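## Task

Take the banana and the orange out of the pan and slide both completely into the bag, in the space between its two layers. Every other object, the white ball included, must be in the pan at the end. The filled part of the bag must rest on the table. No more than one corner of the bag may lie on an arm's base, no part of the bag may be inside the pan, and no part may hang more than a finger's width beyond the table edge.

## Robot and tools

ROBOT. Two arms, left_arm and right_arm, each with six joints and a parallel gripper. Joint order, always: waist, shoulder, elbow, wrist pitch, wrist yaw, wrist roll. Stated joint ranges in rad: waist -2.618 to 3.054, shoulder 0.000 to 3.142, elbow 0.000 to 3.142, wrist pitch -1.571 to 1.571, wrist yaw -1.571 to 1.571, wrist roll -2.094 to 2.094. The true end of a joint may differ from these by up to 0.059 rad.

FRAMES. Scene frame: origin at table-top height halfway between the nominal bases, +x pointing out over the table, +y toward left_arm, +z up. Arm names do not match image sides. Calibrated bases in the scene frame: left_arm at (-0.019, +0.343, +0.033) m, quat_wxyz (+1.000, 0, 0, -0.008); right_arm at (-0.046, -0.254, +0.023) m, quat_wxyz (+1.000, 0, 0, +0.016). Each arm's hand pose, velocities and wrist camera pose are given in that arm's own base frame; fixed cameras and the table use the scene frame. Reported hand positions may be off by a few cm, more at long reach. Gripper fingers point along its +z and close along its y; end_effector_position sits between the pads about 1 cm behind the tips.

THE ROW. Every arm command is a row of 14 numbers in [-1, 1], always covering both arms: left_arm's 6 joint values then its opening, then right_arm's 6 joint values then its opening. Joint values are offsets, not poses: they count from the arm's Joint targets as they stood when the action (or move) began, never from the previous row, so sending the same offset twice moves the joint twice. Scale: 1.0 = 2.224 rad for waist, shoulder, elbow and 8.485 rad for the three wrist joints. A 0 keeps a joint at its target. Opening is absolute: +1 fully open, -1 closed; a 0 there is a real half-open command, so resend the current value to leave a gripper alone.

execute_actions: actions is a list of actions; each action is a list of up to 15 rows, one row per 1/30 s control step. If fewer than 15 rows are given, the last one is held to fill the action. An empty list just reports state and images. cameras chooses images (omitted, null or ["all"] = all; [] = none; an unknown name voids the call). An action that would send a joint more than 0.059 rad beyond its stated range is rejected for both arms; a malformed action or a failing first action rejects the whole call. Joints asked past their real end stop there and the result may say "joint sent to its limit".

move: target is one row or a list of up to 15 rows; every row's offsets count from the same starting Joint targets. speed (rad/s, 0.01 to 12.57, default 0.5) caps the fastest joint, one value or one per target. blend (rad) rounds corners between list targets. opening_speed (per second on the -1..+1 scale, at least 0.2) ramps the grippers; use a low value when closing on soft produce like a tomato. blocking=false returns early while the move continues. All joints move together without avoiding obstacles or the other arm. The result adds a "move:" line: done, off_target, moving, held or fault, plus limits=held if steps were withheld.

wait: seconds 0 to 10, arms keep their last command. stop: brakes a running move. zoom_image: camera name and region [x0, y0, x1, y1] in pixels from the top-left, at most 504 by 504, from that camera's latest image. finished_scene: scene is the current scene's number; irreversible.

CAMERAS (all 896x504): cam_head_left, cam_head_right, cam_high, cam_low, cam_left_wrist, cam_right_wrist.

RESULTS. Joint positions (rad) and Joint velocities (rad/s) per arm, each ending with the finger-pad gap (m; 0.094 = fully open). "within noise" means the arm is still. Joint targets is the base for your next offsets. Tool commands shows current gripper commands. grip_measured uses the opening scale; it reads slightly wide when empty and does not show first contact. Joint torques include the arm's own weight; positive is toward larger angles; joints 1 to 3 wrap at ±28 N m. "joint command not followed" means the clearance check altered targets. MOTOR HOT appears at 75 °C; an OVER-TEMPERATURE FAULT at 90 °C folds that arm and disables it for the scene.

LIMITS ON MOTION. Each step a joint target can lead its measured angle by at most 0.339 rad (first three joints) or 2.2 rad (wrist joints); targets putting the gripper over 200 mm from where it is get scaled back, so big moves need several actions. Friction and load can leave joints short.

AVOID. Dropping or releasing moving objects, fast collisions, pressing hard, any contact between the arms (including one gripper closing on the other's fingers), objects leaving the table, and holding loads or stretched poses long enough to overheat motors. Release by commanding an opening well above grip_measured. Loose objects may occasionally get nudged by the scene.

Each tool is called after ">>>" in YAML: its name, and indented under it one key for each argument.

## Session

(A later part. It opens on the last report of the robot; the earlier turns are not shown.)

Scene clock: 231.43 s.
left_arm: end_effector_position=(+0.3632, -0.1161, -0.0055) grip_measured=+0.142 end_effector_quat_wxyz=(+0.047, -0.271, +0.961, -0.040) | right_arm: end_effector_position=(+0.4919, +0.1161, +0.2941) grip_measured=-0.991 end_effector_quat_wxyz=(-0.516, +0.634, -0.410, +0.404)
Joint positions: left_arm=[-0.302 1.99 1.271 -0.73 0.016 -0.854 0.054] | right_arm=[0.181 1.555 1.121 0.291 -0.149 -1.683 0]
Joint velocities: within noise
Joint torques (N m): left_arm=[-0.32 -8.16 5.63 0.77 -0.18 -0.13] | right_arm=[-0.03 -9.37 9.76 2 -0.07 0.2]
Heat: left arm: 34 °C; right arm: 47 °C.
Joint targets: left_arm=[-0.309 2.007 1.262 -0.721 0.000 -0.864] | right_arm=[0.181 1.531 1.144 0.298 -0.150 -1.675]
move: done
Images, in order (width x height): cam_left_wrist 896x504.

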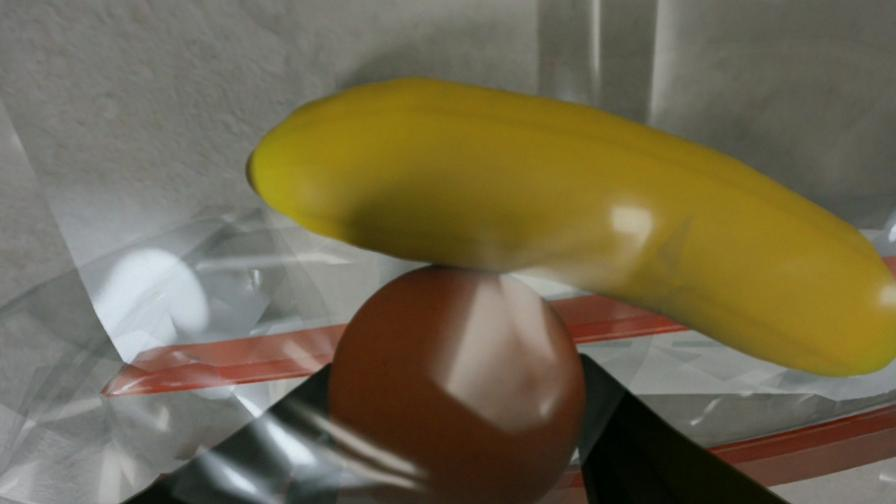

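>>> move:
  target: [0,0,0,0,0,0,0.0,0,0,0,0,0,0,-1]
  opening_speed: 0.25
  cameras: ["cam_left_wrist"]

Scene clock: 232.33 s.
left_arm: end_effector_position=(+0.3634, -0.1162, -0.0055) grip_measured=+0.005 end_effector_quat_wxyz=(+0.047, -0.271, +0.961, -0.040) | right_arm: end_effector_position=(+0.4919, +0.1161, +0.2941) grip_measured=-0.991 end_effector_quat_wxyz=(-0.516, +0.634, -0.410, +0.404)
Joint positions: left_arm=[-0.302 1.99 1.271 -0.729 0.016 -0.854 0.047] | right_arm=[0.181 1.555 1.121 0.291 -0.149 -1.683 0]
Joint velocities: within noise
Joint torques (N m): left_arm=[-0.28 -8.16 5.61 0.76 -0.18 -0.13] | right_arm=[-0.05 -9.37 9.74 1.99 -0.06 0.2]
Heat: left arm: 34 °C; right arm: 47 °C.
Joint targets: left_arm=[-0.309 2.007 1.262 -0.721 0.000 -0.864] | right_arm=[0.181 1.531 1.144 0.298 -0.150 -1.675]
move: done
Images, in order (width x height): cam_left_wrist 896x504.

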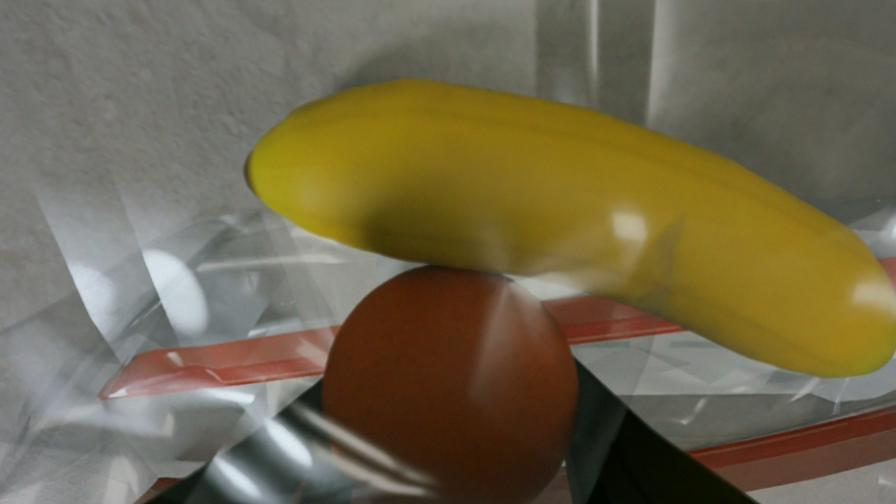

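>>> move:
  target: [0,0,0,0,0,0,-0.12,0,0,0,0,0,0,-1]
  opening_speed: 0.2
  cameras: ["cam_left_wrist","cam_low"]

>>> zoom_image:
  camera: "cam_low"
  region: [340, 220, 600, 400]

Scene clock: 233.60 s.
left_arm: end_effector_position=(+0.3634, -0.1162, -0.0055) grip_measured=-0.095 end_effector_quat_wxyz=(+0.047, -0.271, +0.961, -0.040) | right_arm: end_effector_position=(+0.4919, +0.1161, +0.2941) grip_measured=-0.991 end_effector_quat_wxyz=(-0.516, +0.634, -0.410, +0.404)
Joint positions: left_arm=[-0.302 1.99 1.271 -0.729 0.016 -0.854 0.043] | right_arm=[0.181 1.555 1.121 0.291 -0.149 -1.683 0]
Joint velocities: within noise
Joint torques (N m): left_arm=[-0.31 -8.16 5.64 0.76 -0.19 -0.14] | right_arm=[-0.02 -9.36 9.76 2 -0.06 0.2]
Heat: left arm: 34 °C; right arm: 47 °C.
Joint targets: left_arm=[-0.309 2.007 1.262 -0.721 0.000 -0.864] | right_arm=[0.181 1.531 1.144 0.298 -0.150 -1.675]
move: done
Images, in order (width x height): cam_low 896x504, cam_left_wrist 896x504.

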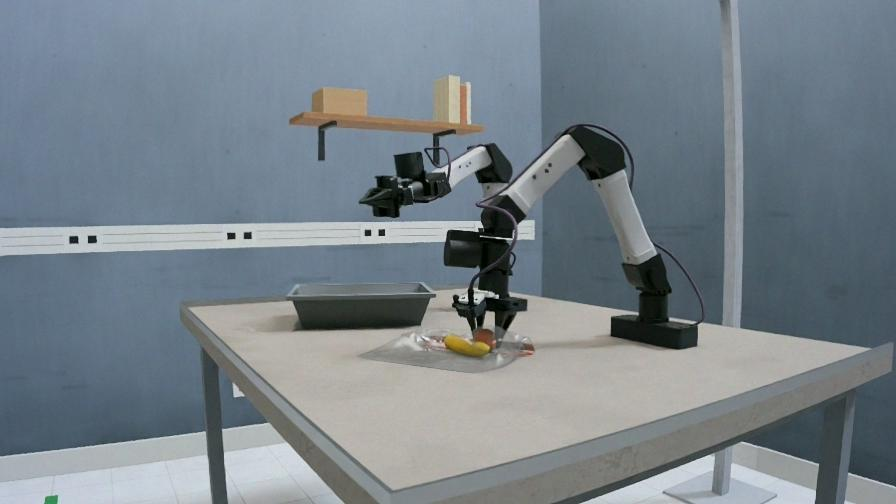

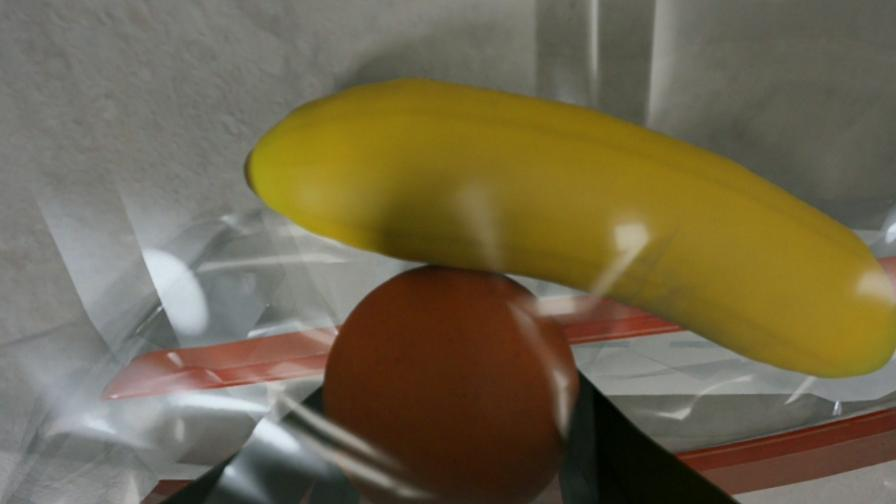

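Scaled by 1.938 from the camera's 896x504 image, which has a finer 1280x720 frame.

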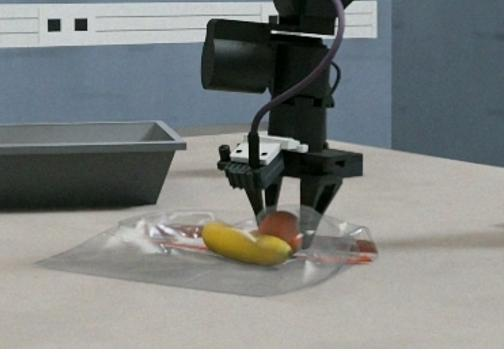

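>>> move:
  target:
    - [0,-0.0109,0.0118,-0.006,0,0,-0.12,0,0,0,0,0,0,-1]
    - [0.04,0.0341,0.0839,-0.0131,0,0.0105,-0.12,0,0,0,0,0,0,-1]
  speed: 0.1

>>> zoom_image:
  camera: "cam_low"
  region: [340, 220, 600, 400]

>>> zoom_image:
  camera: "cam_head_right"
  region: [230, 180, 390, 320]

Scene clock: 236.70 s.
left_arm: end_effector_position=(+0.3948, -0.0938, +0.0049) grip_measured=-0.102 end_effector_quat_wxyz=(+0.047, -0.276, +0.960, -0.035) | right_arm: end_effector_position=(+0.4919, +0.1161, +0.2941) grip_measured=-0.991 end_effector_quat_wxyz=(-0.516, +0.634, -0.410, +0.404)
Joint positions: left_arm=[-0.227 2.063 1.428 -0.82 0.015 -0.787 0.042] | right_arm=[0.181 1.555 1.121 0.291 -0.149 -1.683 0]
Joint velocities: within noise
Joint torques (N m): left_arm=[0.72 -8.72 8.77 0.53 -0.18 0.07] | right_arm=[-0.02 -9.37 9.74 2 -0.06 0.2]
Heat: left arm: 34 °C; right arm: 47 °C.
Joint targets: left_arm=[-0.220 2.083 1.449 -0.832 0.000 -0.775] | right_arm=[0.181 1.531 1.144 0.298 -0.150 -1.675]
move: done

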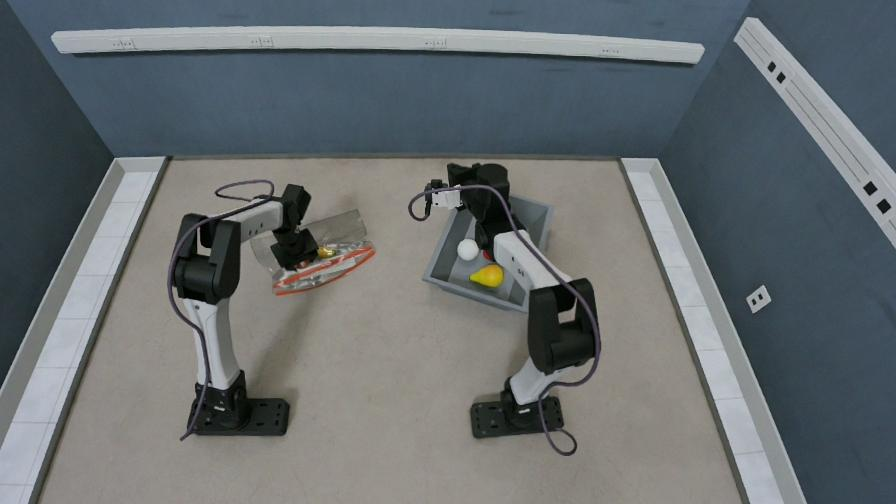

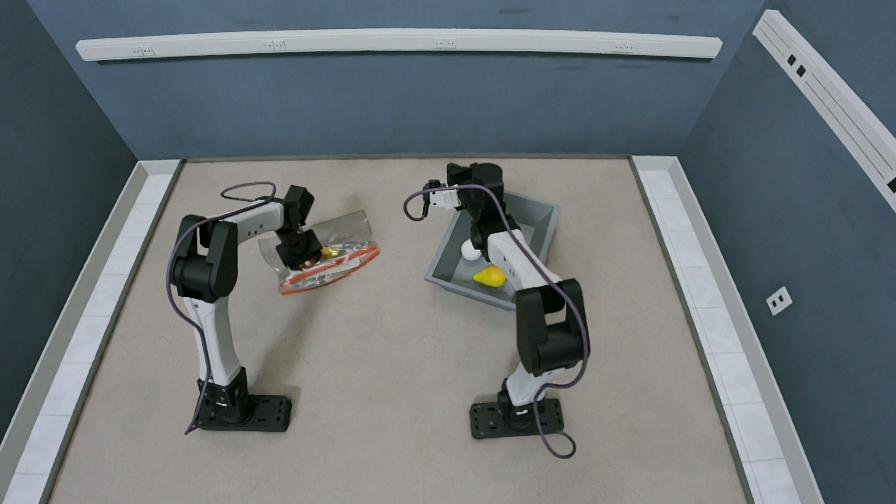

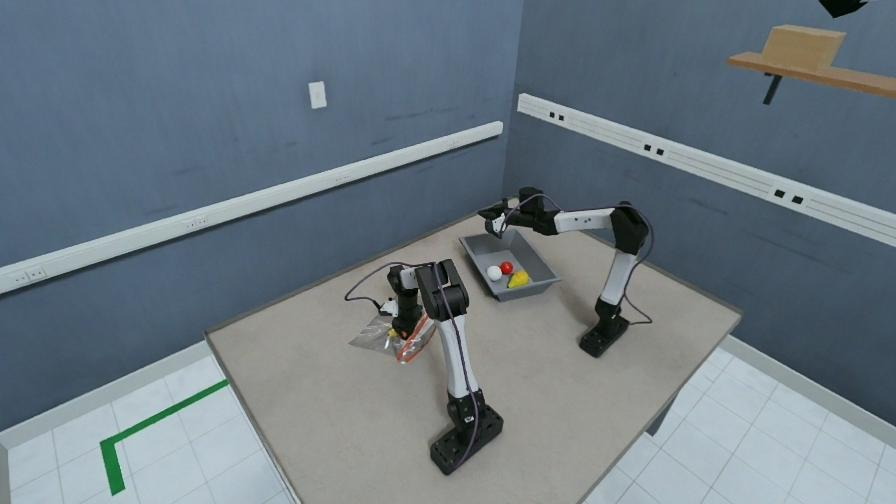

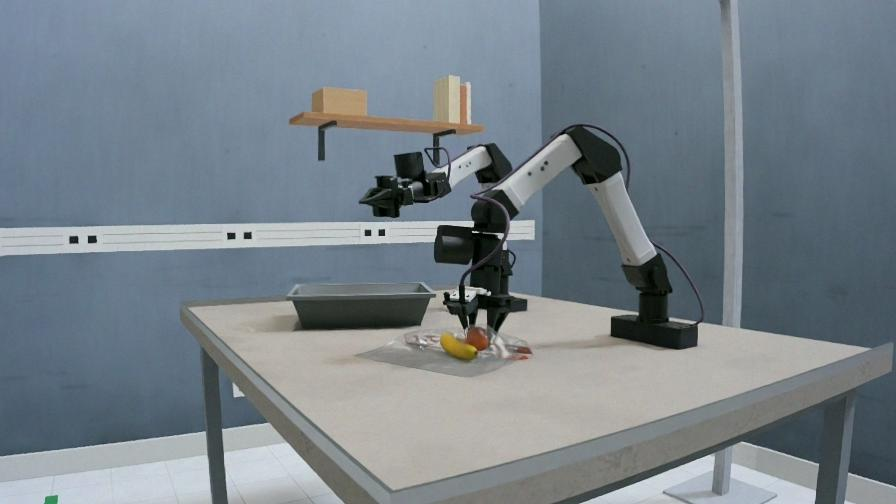

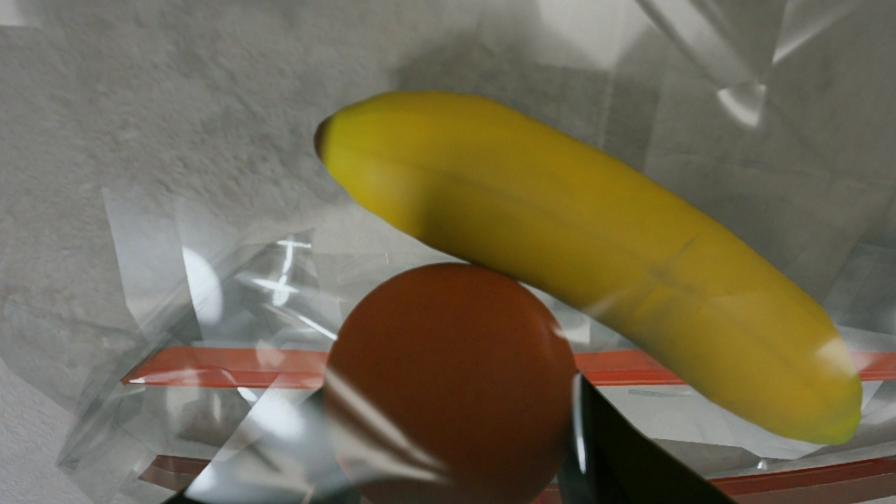

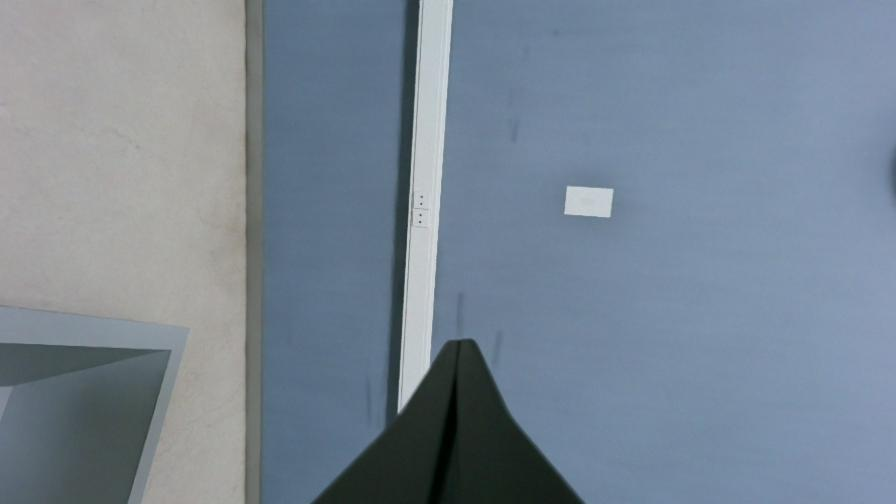

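Scaled by 1.938 from the camera's 896x504 image, which has a finer 1280x720 frame.

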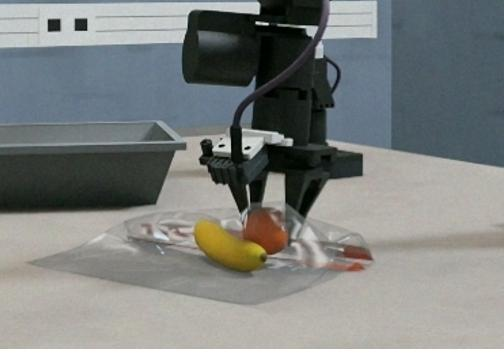

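Scaled by 3.150 from the camera's 896x504 image, which has a finer 1280x720 frame.

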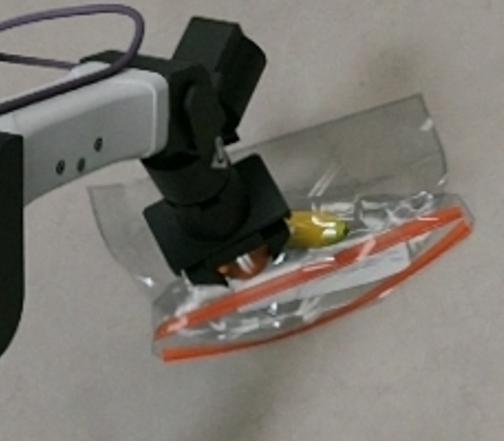

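>>> move:
  target:
    - [0.0306,0.0459,0.073,-0.0071,0,0.008,-0.12,0,0,0,0,0,0,-1]
    - [0.0306,0.0551,0.0598,-0.0012,0,0.008,-0.12,0,0,0,0,0,0,-1]
  speed: 0.1

>>> zoom_image:
  camera: "cam_low"
  region: [340, 220, 600, 400]

>>> zoom_image:
  camera: "cam_head_right"
  region: [230, 180, 390, 320]

Scene clock: 239.73 s.
left_arm: end_effector_position=(+0.4317, -0.0719, -0.0021) grip_measured=-0.102 end_effector_quat_wxyz=(+0.051, -0.275, +0.960, -0.032) | right_arm: end_effector_position=(+0.4919, +0.1161, +0.2941) grip_measured=-0.991 end_effector_quat_wxyz=(-0.516, +0.634, -0.410, +0.404)
Joint positions: left_arm=[-0.159 2.183 1.588 -0.856 0.015 -0.718 0.042] | right_arm=[0.181 1.555 1.121 0.291 -0.149 -1.683 0]
Joint velocities: within noise
Joint torques (N m): left_arm=[0.72 -9.52 6.24 0.83 -0.17 0.06] | right_arm=[-0.03 -9.37 9.74 1.99 -0.06 0.21]
Heat: left arm: 34 °C; right arm: 47 °C.
Joint targets: left_arm=[-0.152 2.205 1.582 -0.842 0.000 -0.707] | right_arm=[0.181 1.531 1.144 0.298 -0.150 -1.675]
move: done

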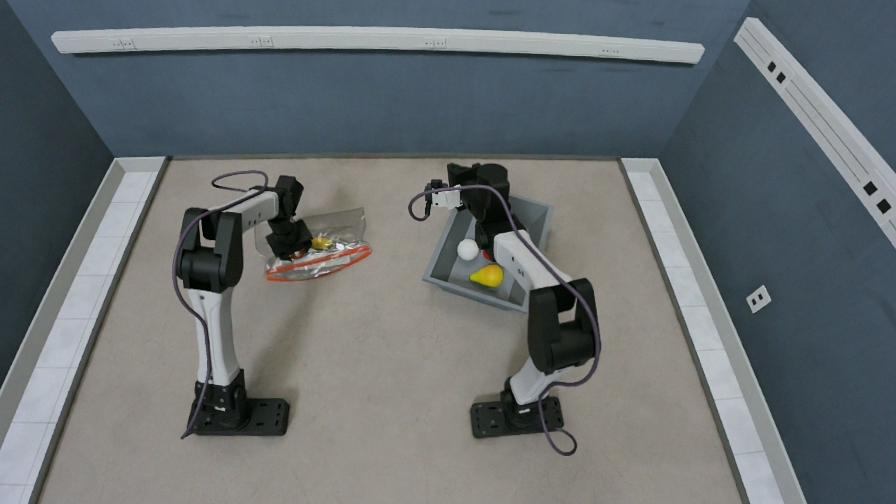

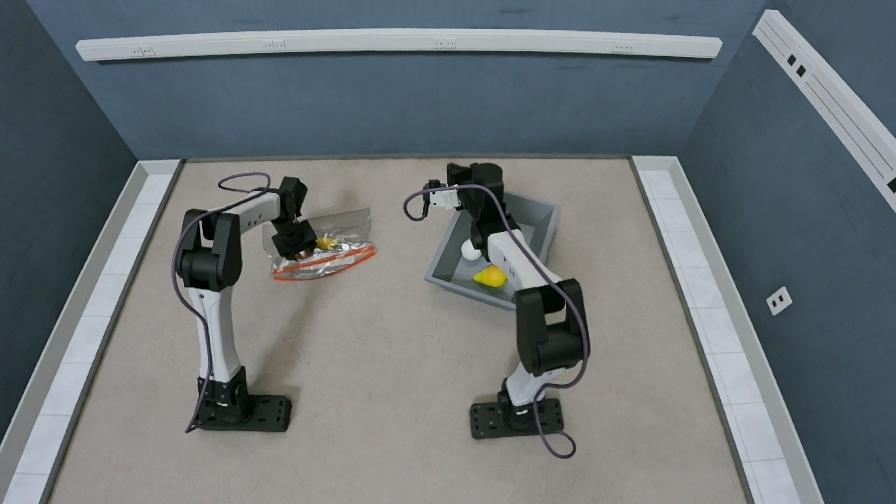

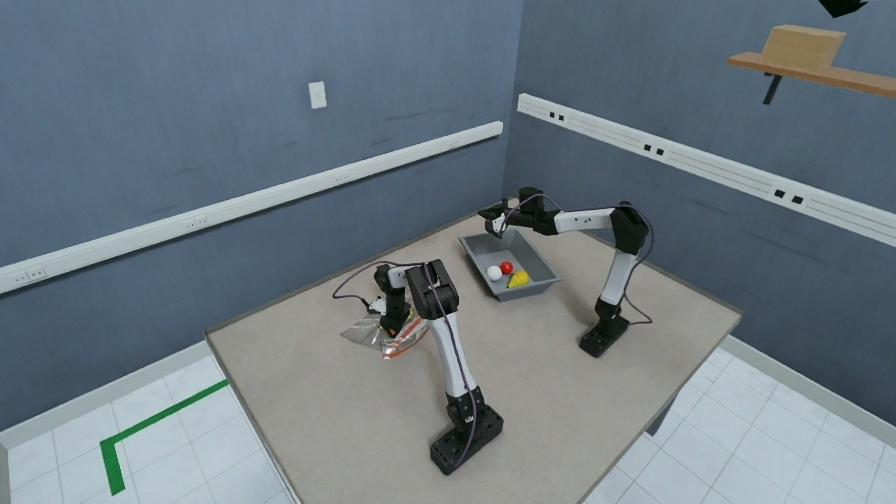

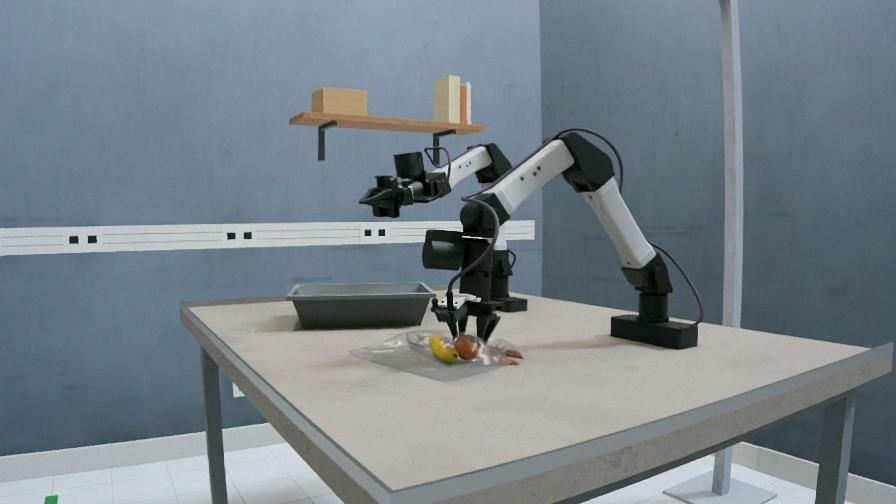

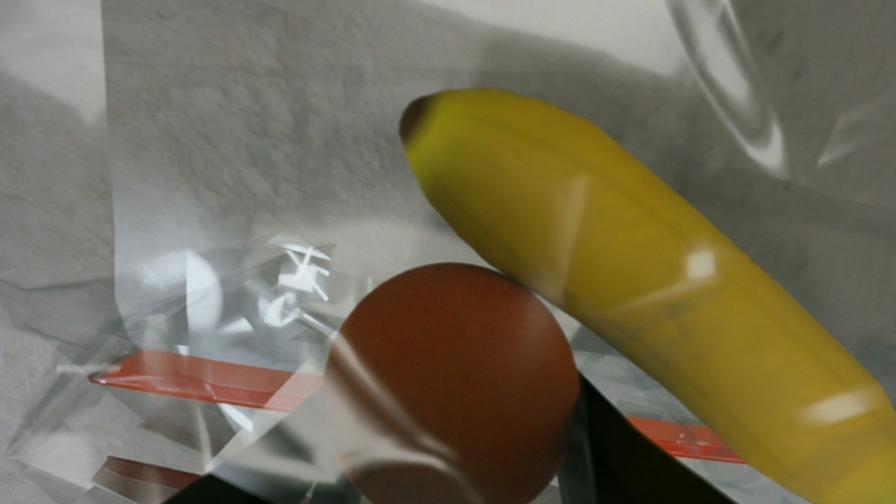

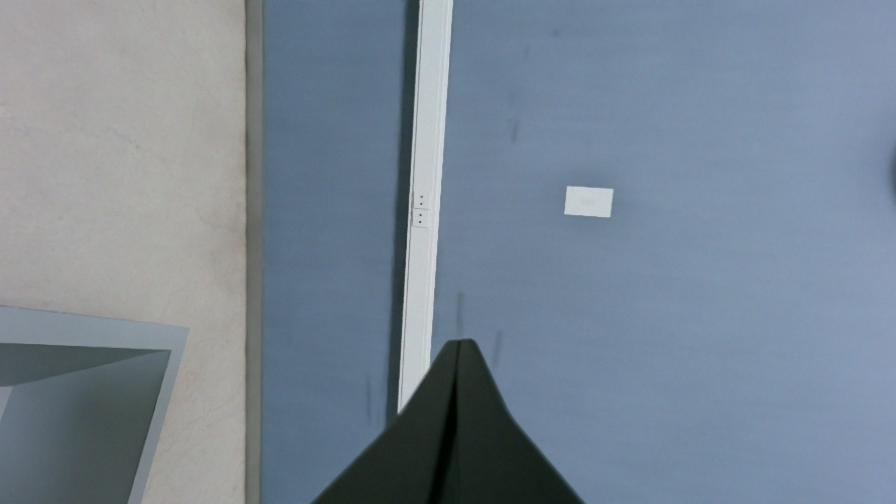

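Scaled by 1.938 from the camera's 896x504 image, which has a finer 1280x720 frame.

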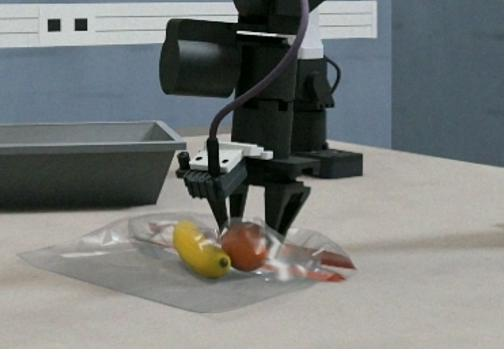

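Scaled by 3.150 from the camera's 896x504 image, which has a finer 1280x720 frame.

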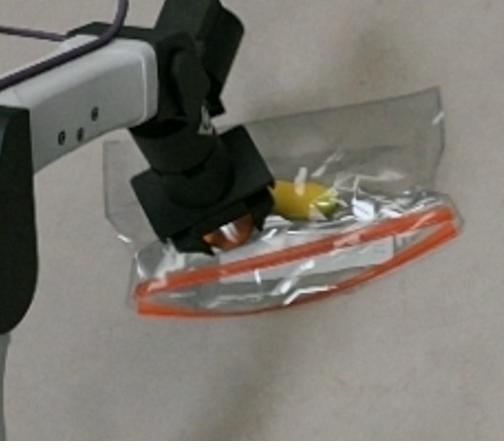

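>>> move:
  target:
    - [0,0,0,0,0,0,0.5,0,0,0,0,0,0,-1]
    - [0,-0.04,0.04,-0.022,0,0,0.5,0,0,0,0,0,0,-1]
    - [0,-0.06,0.15,-0.0545,0,0,0.5,0,0,0,0,0,0,-1]
  speed: 0.3
  opening_speed: 0.7

>>> zoom_image:
  camera: "cam_low"
  region: [340, 220, 600, 400]

>>> zoom_image:
  camera: "cam_head_right"
  region: [230, 180, 390, 320]

Scene clock: 243.40 s.
left_arm: end_effector_position=(+0.4181, -0.0697, +0.1053) grip_measured=+0.498 end_effector_quat_wxyz=(+0.031, -0.275, +0.961, -0.023) | right_arm: end_effector_position=(+0.4919, +0.1161, +0.2941) grip_measured=-0.991 end_effector_quat_wxyz=(-0.516, +0.634, -0.410, +0.404)
Joint positions: left_arm=[-0.159 2.1 1.897 -1.292 0.015 -0.718 0.07] | right_arm=[0.181 1.555 1.121 0.291 -0.149 -1.683 0]
Joint velocities: within noise
Joint torques (N m): left_arm=[0.7 -13.16 8.94 0.45 -0.18 0.06] | right_arm=[-0.05 -9.37 9.74 1.99 -0.07 0.2]
Heat: left arm: 36 °C; right arm: 47 °C.
Joint targets: left_arm=[-0.152 2.071 1.915 -1.305 0.000 -0.707] | right_arm=[0.181 1.531 1.144 0.298 -0.150 -1.675]
move: done

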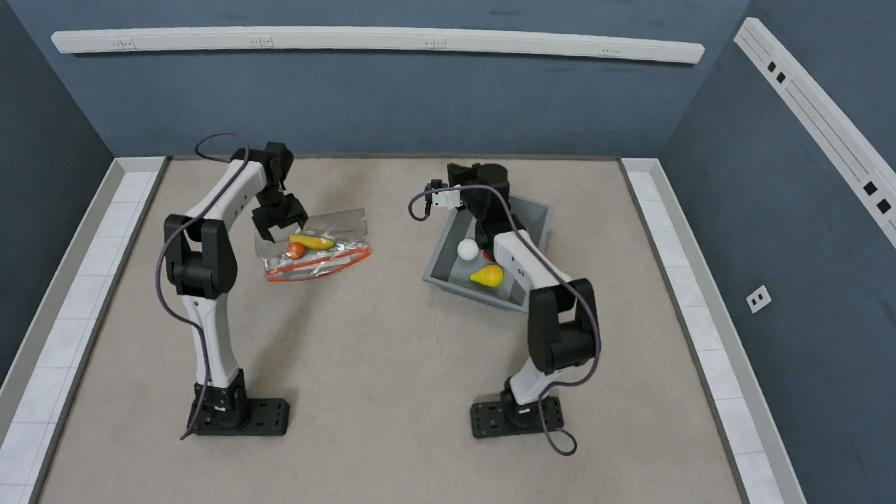

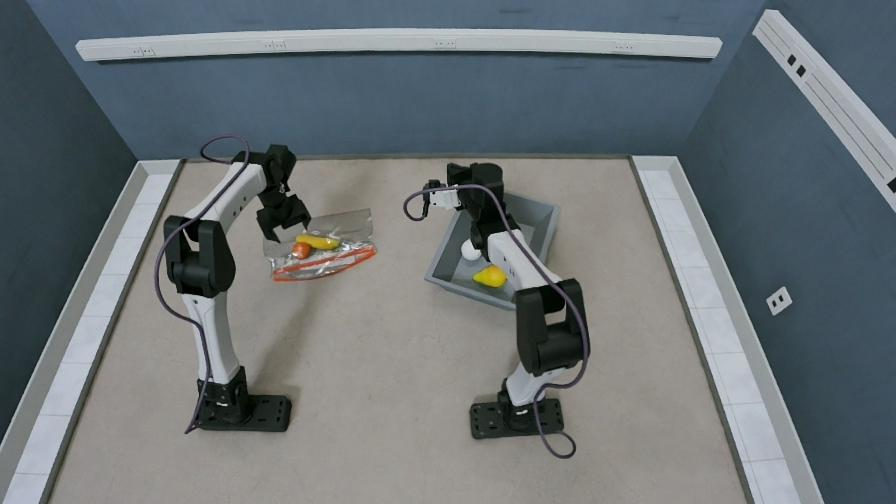

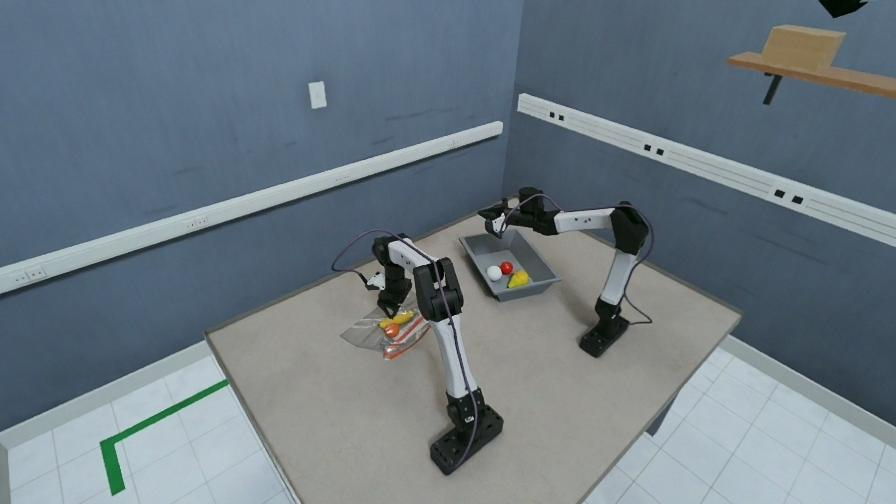

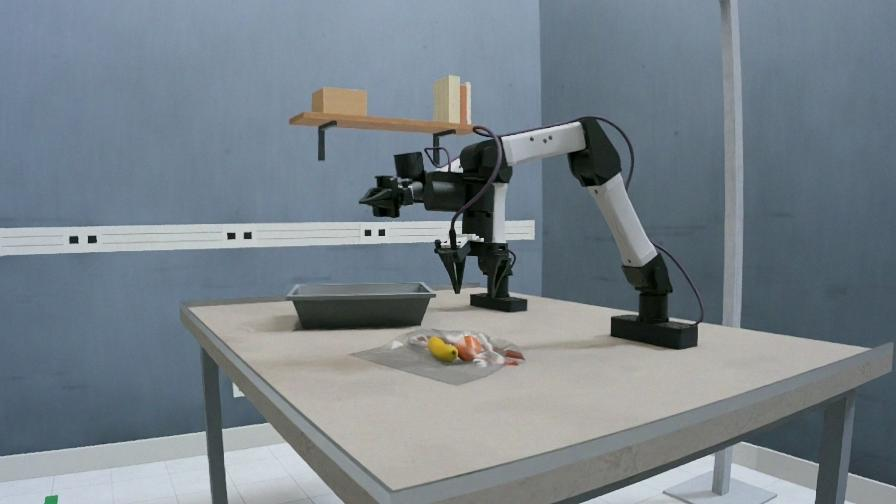

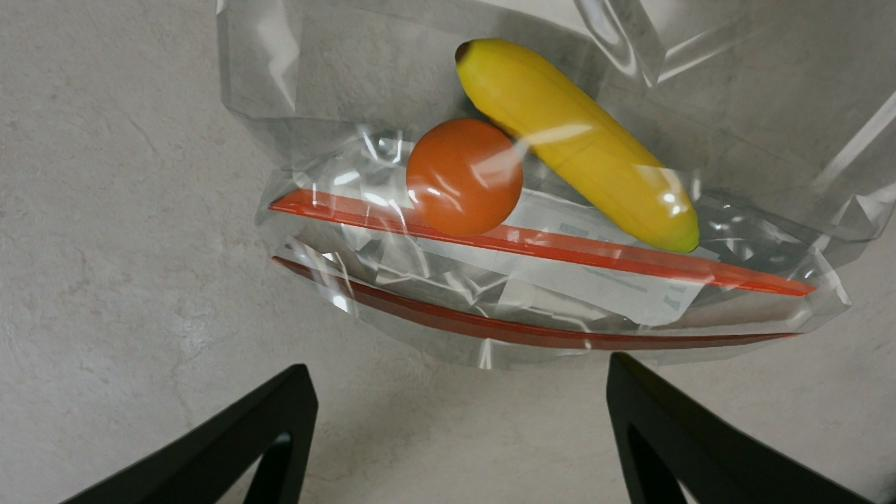

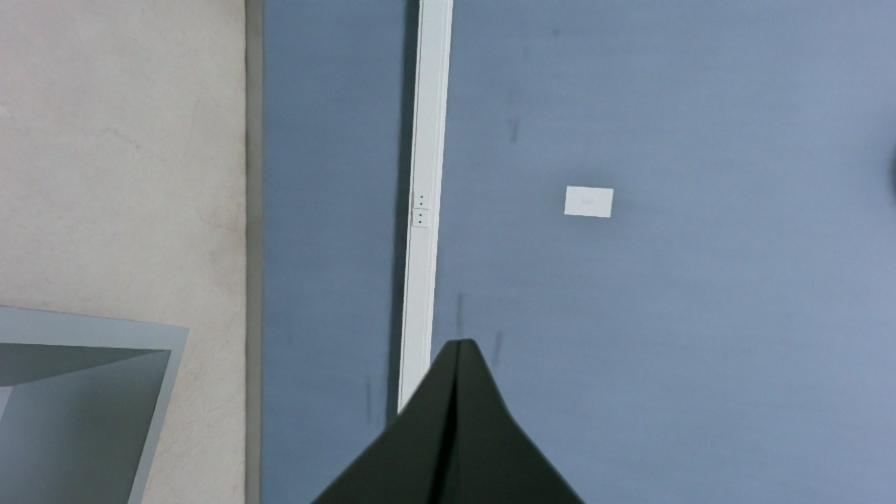

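Scaled by 1.938 from the camera's 896x504 image, which has a finer 1280x720 frame.

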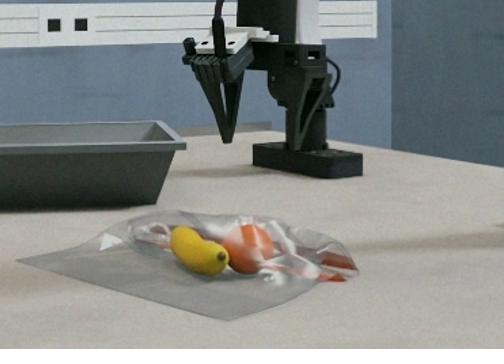

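Scaled by 3.150 from the camera's 896x504 image, which has a finer 1280x720 frame.

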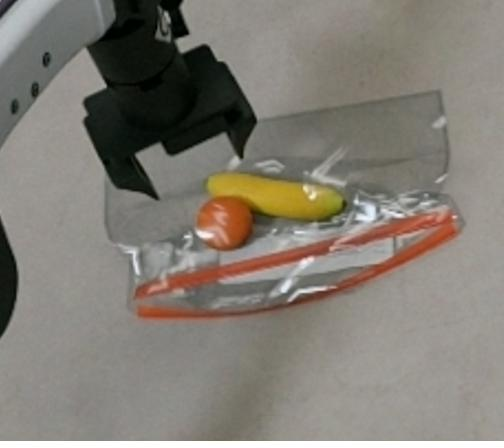

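>>> move:
  target:
    - [-0.0031,0.0421,-0.0647,0.0274,0,0.0174,0.6,0,0,0,0,0,0,-1]
    - [-0.0031,0.0733,-0.1341,0.0538,0,0.0174,0.6,0,0,0,0,0,0,-1]
    - [-0.0031,0.0733,-0.1341,0.0538,0,0.0174,-0.12,0,0,0,0,0,0,-1]
  speed: [0.4,0.2,0.2]
  opening_speed: 0.4
  cameras: ["cam_left_wrist","cam_low"]

>>> zoom_image:
  camera: "cam_low"
  region: [340, 220, 600, 400]

Scene clock: 249.70 s.
left_arm: end_effector_position=(+0.4399, -0.0730, -0.0058) grip_measured=-0.072 end_effector_quat_wxyz=(+0.055, -0.203, +0.977, -0.029) | right_arm: end_effector_position=(+0.4919, +0.1161, +0.2941) grip_measured=-0.991 end_effector_quat_wxyz=(-0.516, +0.634, -0.410, +0.404)
Joint positions: left_arm=[-0.159 2.216 1.626 -0.858 0.014 -0.57 0.044] | right_arm=[0.181 1.555 1.121 0.291 -0.149 -1.683 0]
Joint velocities: within noise
Joint torques (N m): left_arm=[0.16 -10.06 5.93 0.8 -0.16 0.06] | right_arm=[-0.05 -9.39 9.74 1.99 -0.07 0.2]
Heat: left arm: 37 °C; right arm: 47 °C.
Joint targets: left_arm=[-0.159 2.235 1.617 -0.848 0.000 -0.560] | right_arm=[0.181 1.531 1.144 0.298 -0.150 -1.675]
move: done
Images, in order (width x height): cam_low 896x504, cam_left_wrist 896x504.

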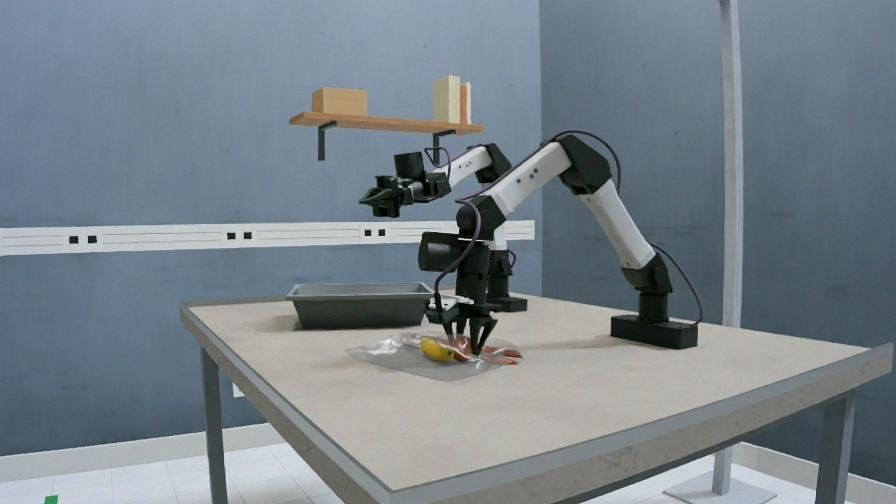

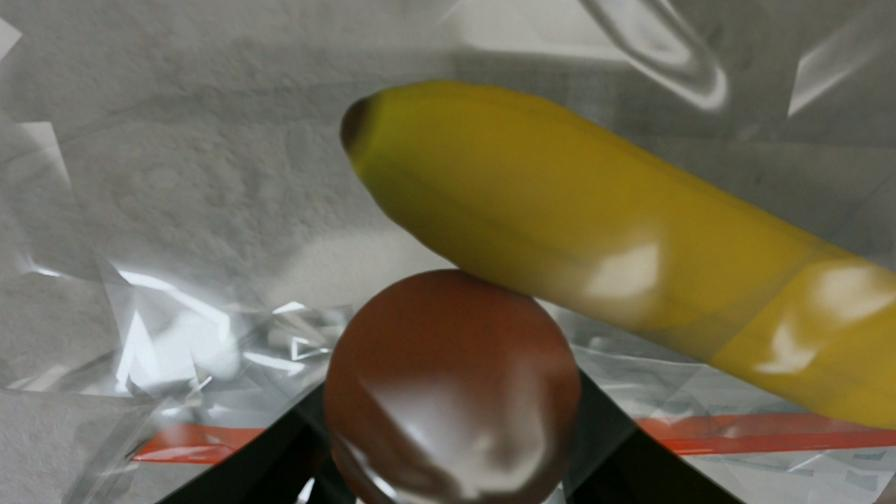

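Scaled by 1.938 from the camera's 896x504 image, which has a finer 1280x720 frame.

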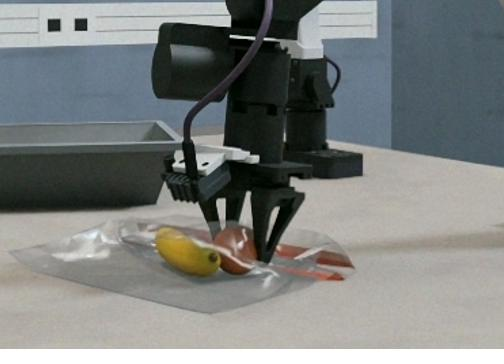

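>>> move:
  target:
    - [0,-0.0092,0.0129,-0.0059,0,0,-0.12,0,0,0,0,0,0,-1]
    - [0.0227,0.0606,0.1326,-0.019,0,0.0059,-0.12,0,0,0,0,0,0,-1]
    - [0.0227,0.0672,0.1187,-0.0136,0,0.0059,-0.12,0,0,0,0,0,0,-1]
  speed: 0.12
  cameras: ["cam_left_wrist","cam_low","cam_head_right"]

>>> zoom_image:
  camera: "cam_low"
  region: [340, 220, 600, 400]

>>> zoom_image:
  camera: "cam_head_right"
  region: [230, 180, 390, 320]

Scene clock: 253.57 s.
left_arm: end_effector_position=(+0.4791, -0.0580, -0.0030) grip_measured=-0.079 end_effector_quat_wxyz=(+0.055, -0.200, +0.978, -0.026) | right_arm: end_effector_position=(+0.4919, +0.1161, +0.2941) grip_measured=-0.991 end_effector_quat_wxyz=(-0.516, +0.634, -0.410, +0.404)
Joint positions: left_arm=[-0.115 2.361 1.888 -0.977 0.014 -0.521 0.043] | right_arm=[0.181 1.555 1.121 0.291 -0.149 -1.683 0]
Joint velocities: within noise
Joint torques (N m): left_arm=[0.73 -10.91 6.39 0.81 -0.15 0.06] | right_arm=[-0.03 -9.36 9.74 2 -0.06 0.21]
Heat: left arm: 37 °C; right arm: 46 °C.
Joint targets: left_arm=[-0.109 2.384 1.881 -0.963 0.000 -0.509] | right_arm=[0.181 1.531 1.144 0.298 -0.150 -1.675]
move: done
Images, in order (width x height): cam_head_right 896x504, cam_low 896x504, cam_left_wrist 896x504.

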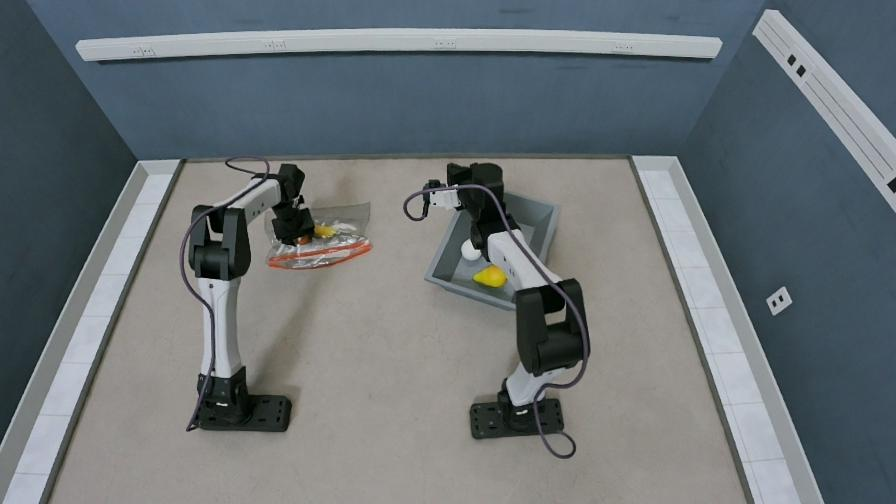

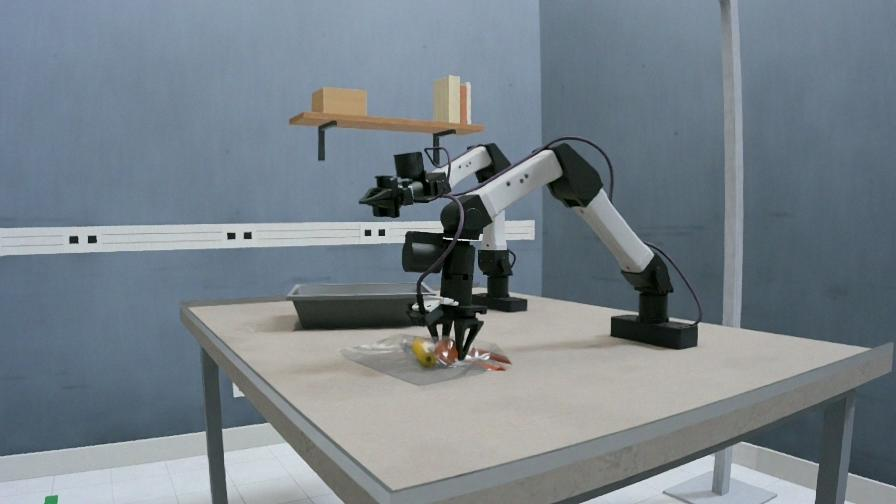

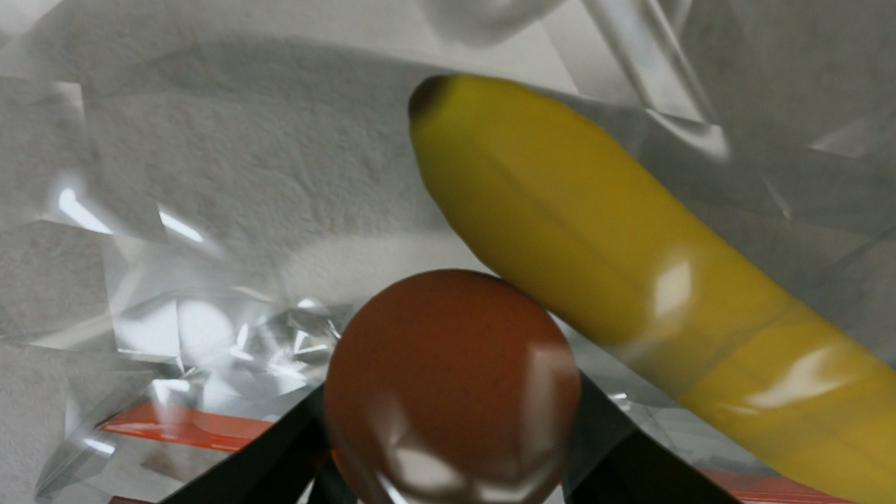

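Scaled by 1.938 from the camera's 896x504 image, which has a finer 1280x720 frame.

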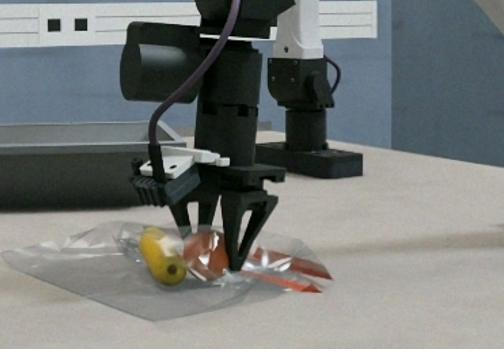

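Scaled by 3.150 from the camera's 896x504 image, which has a finer 1280x720 frame.

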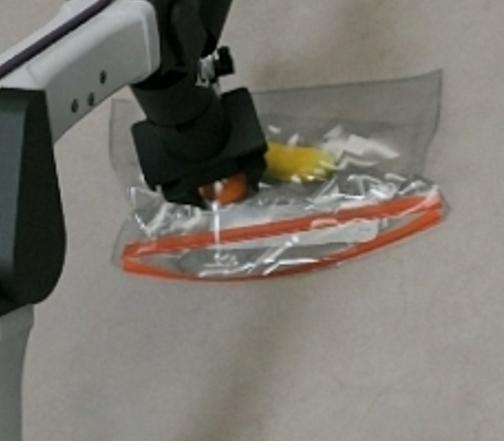

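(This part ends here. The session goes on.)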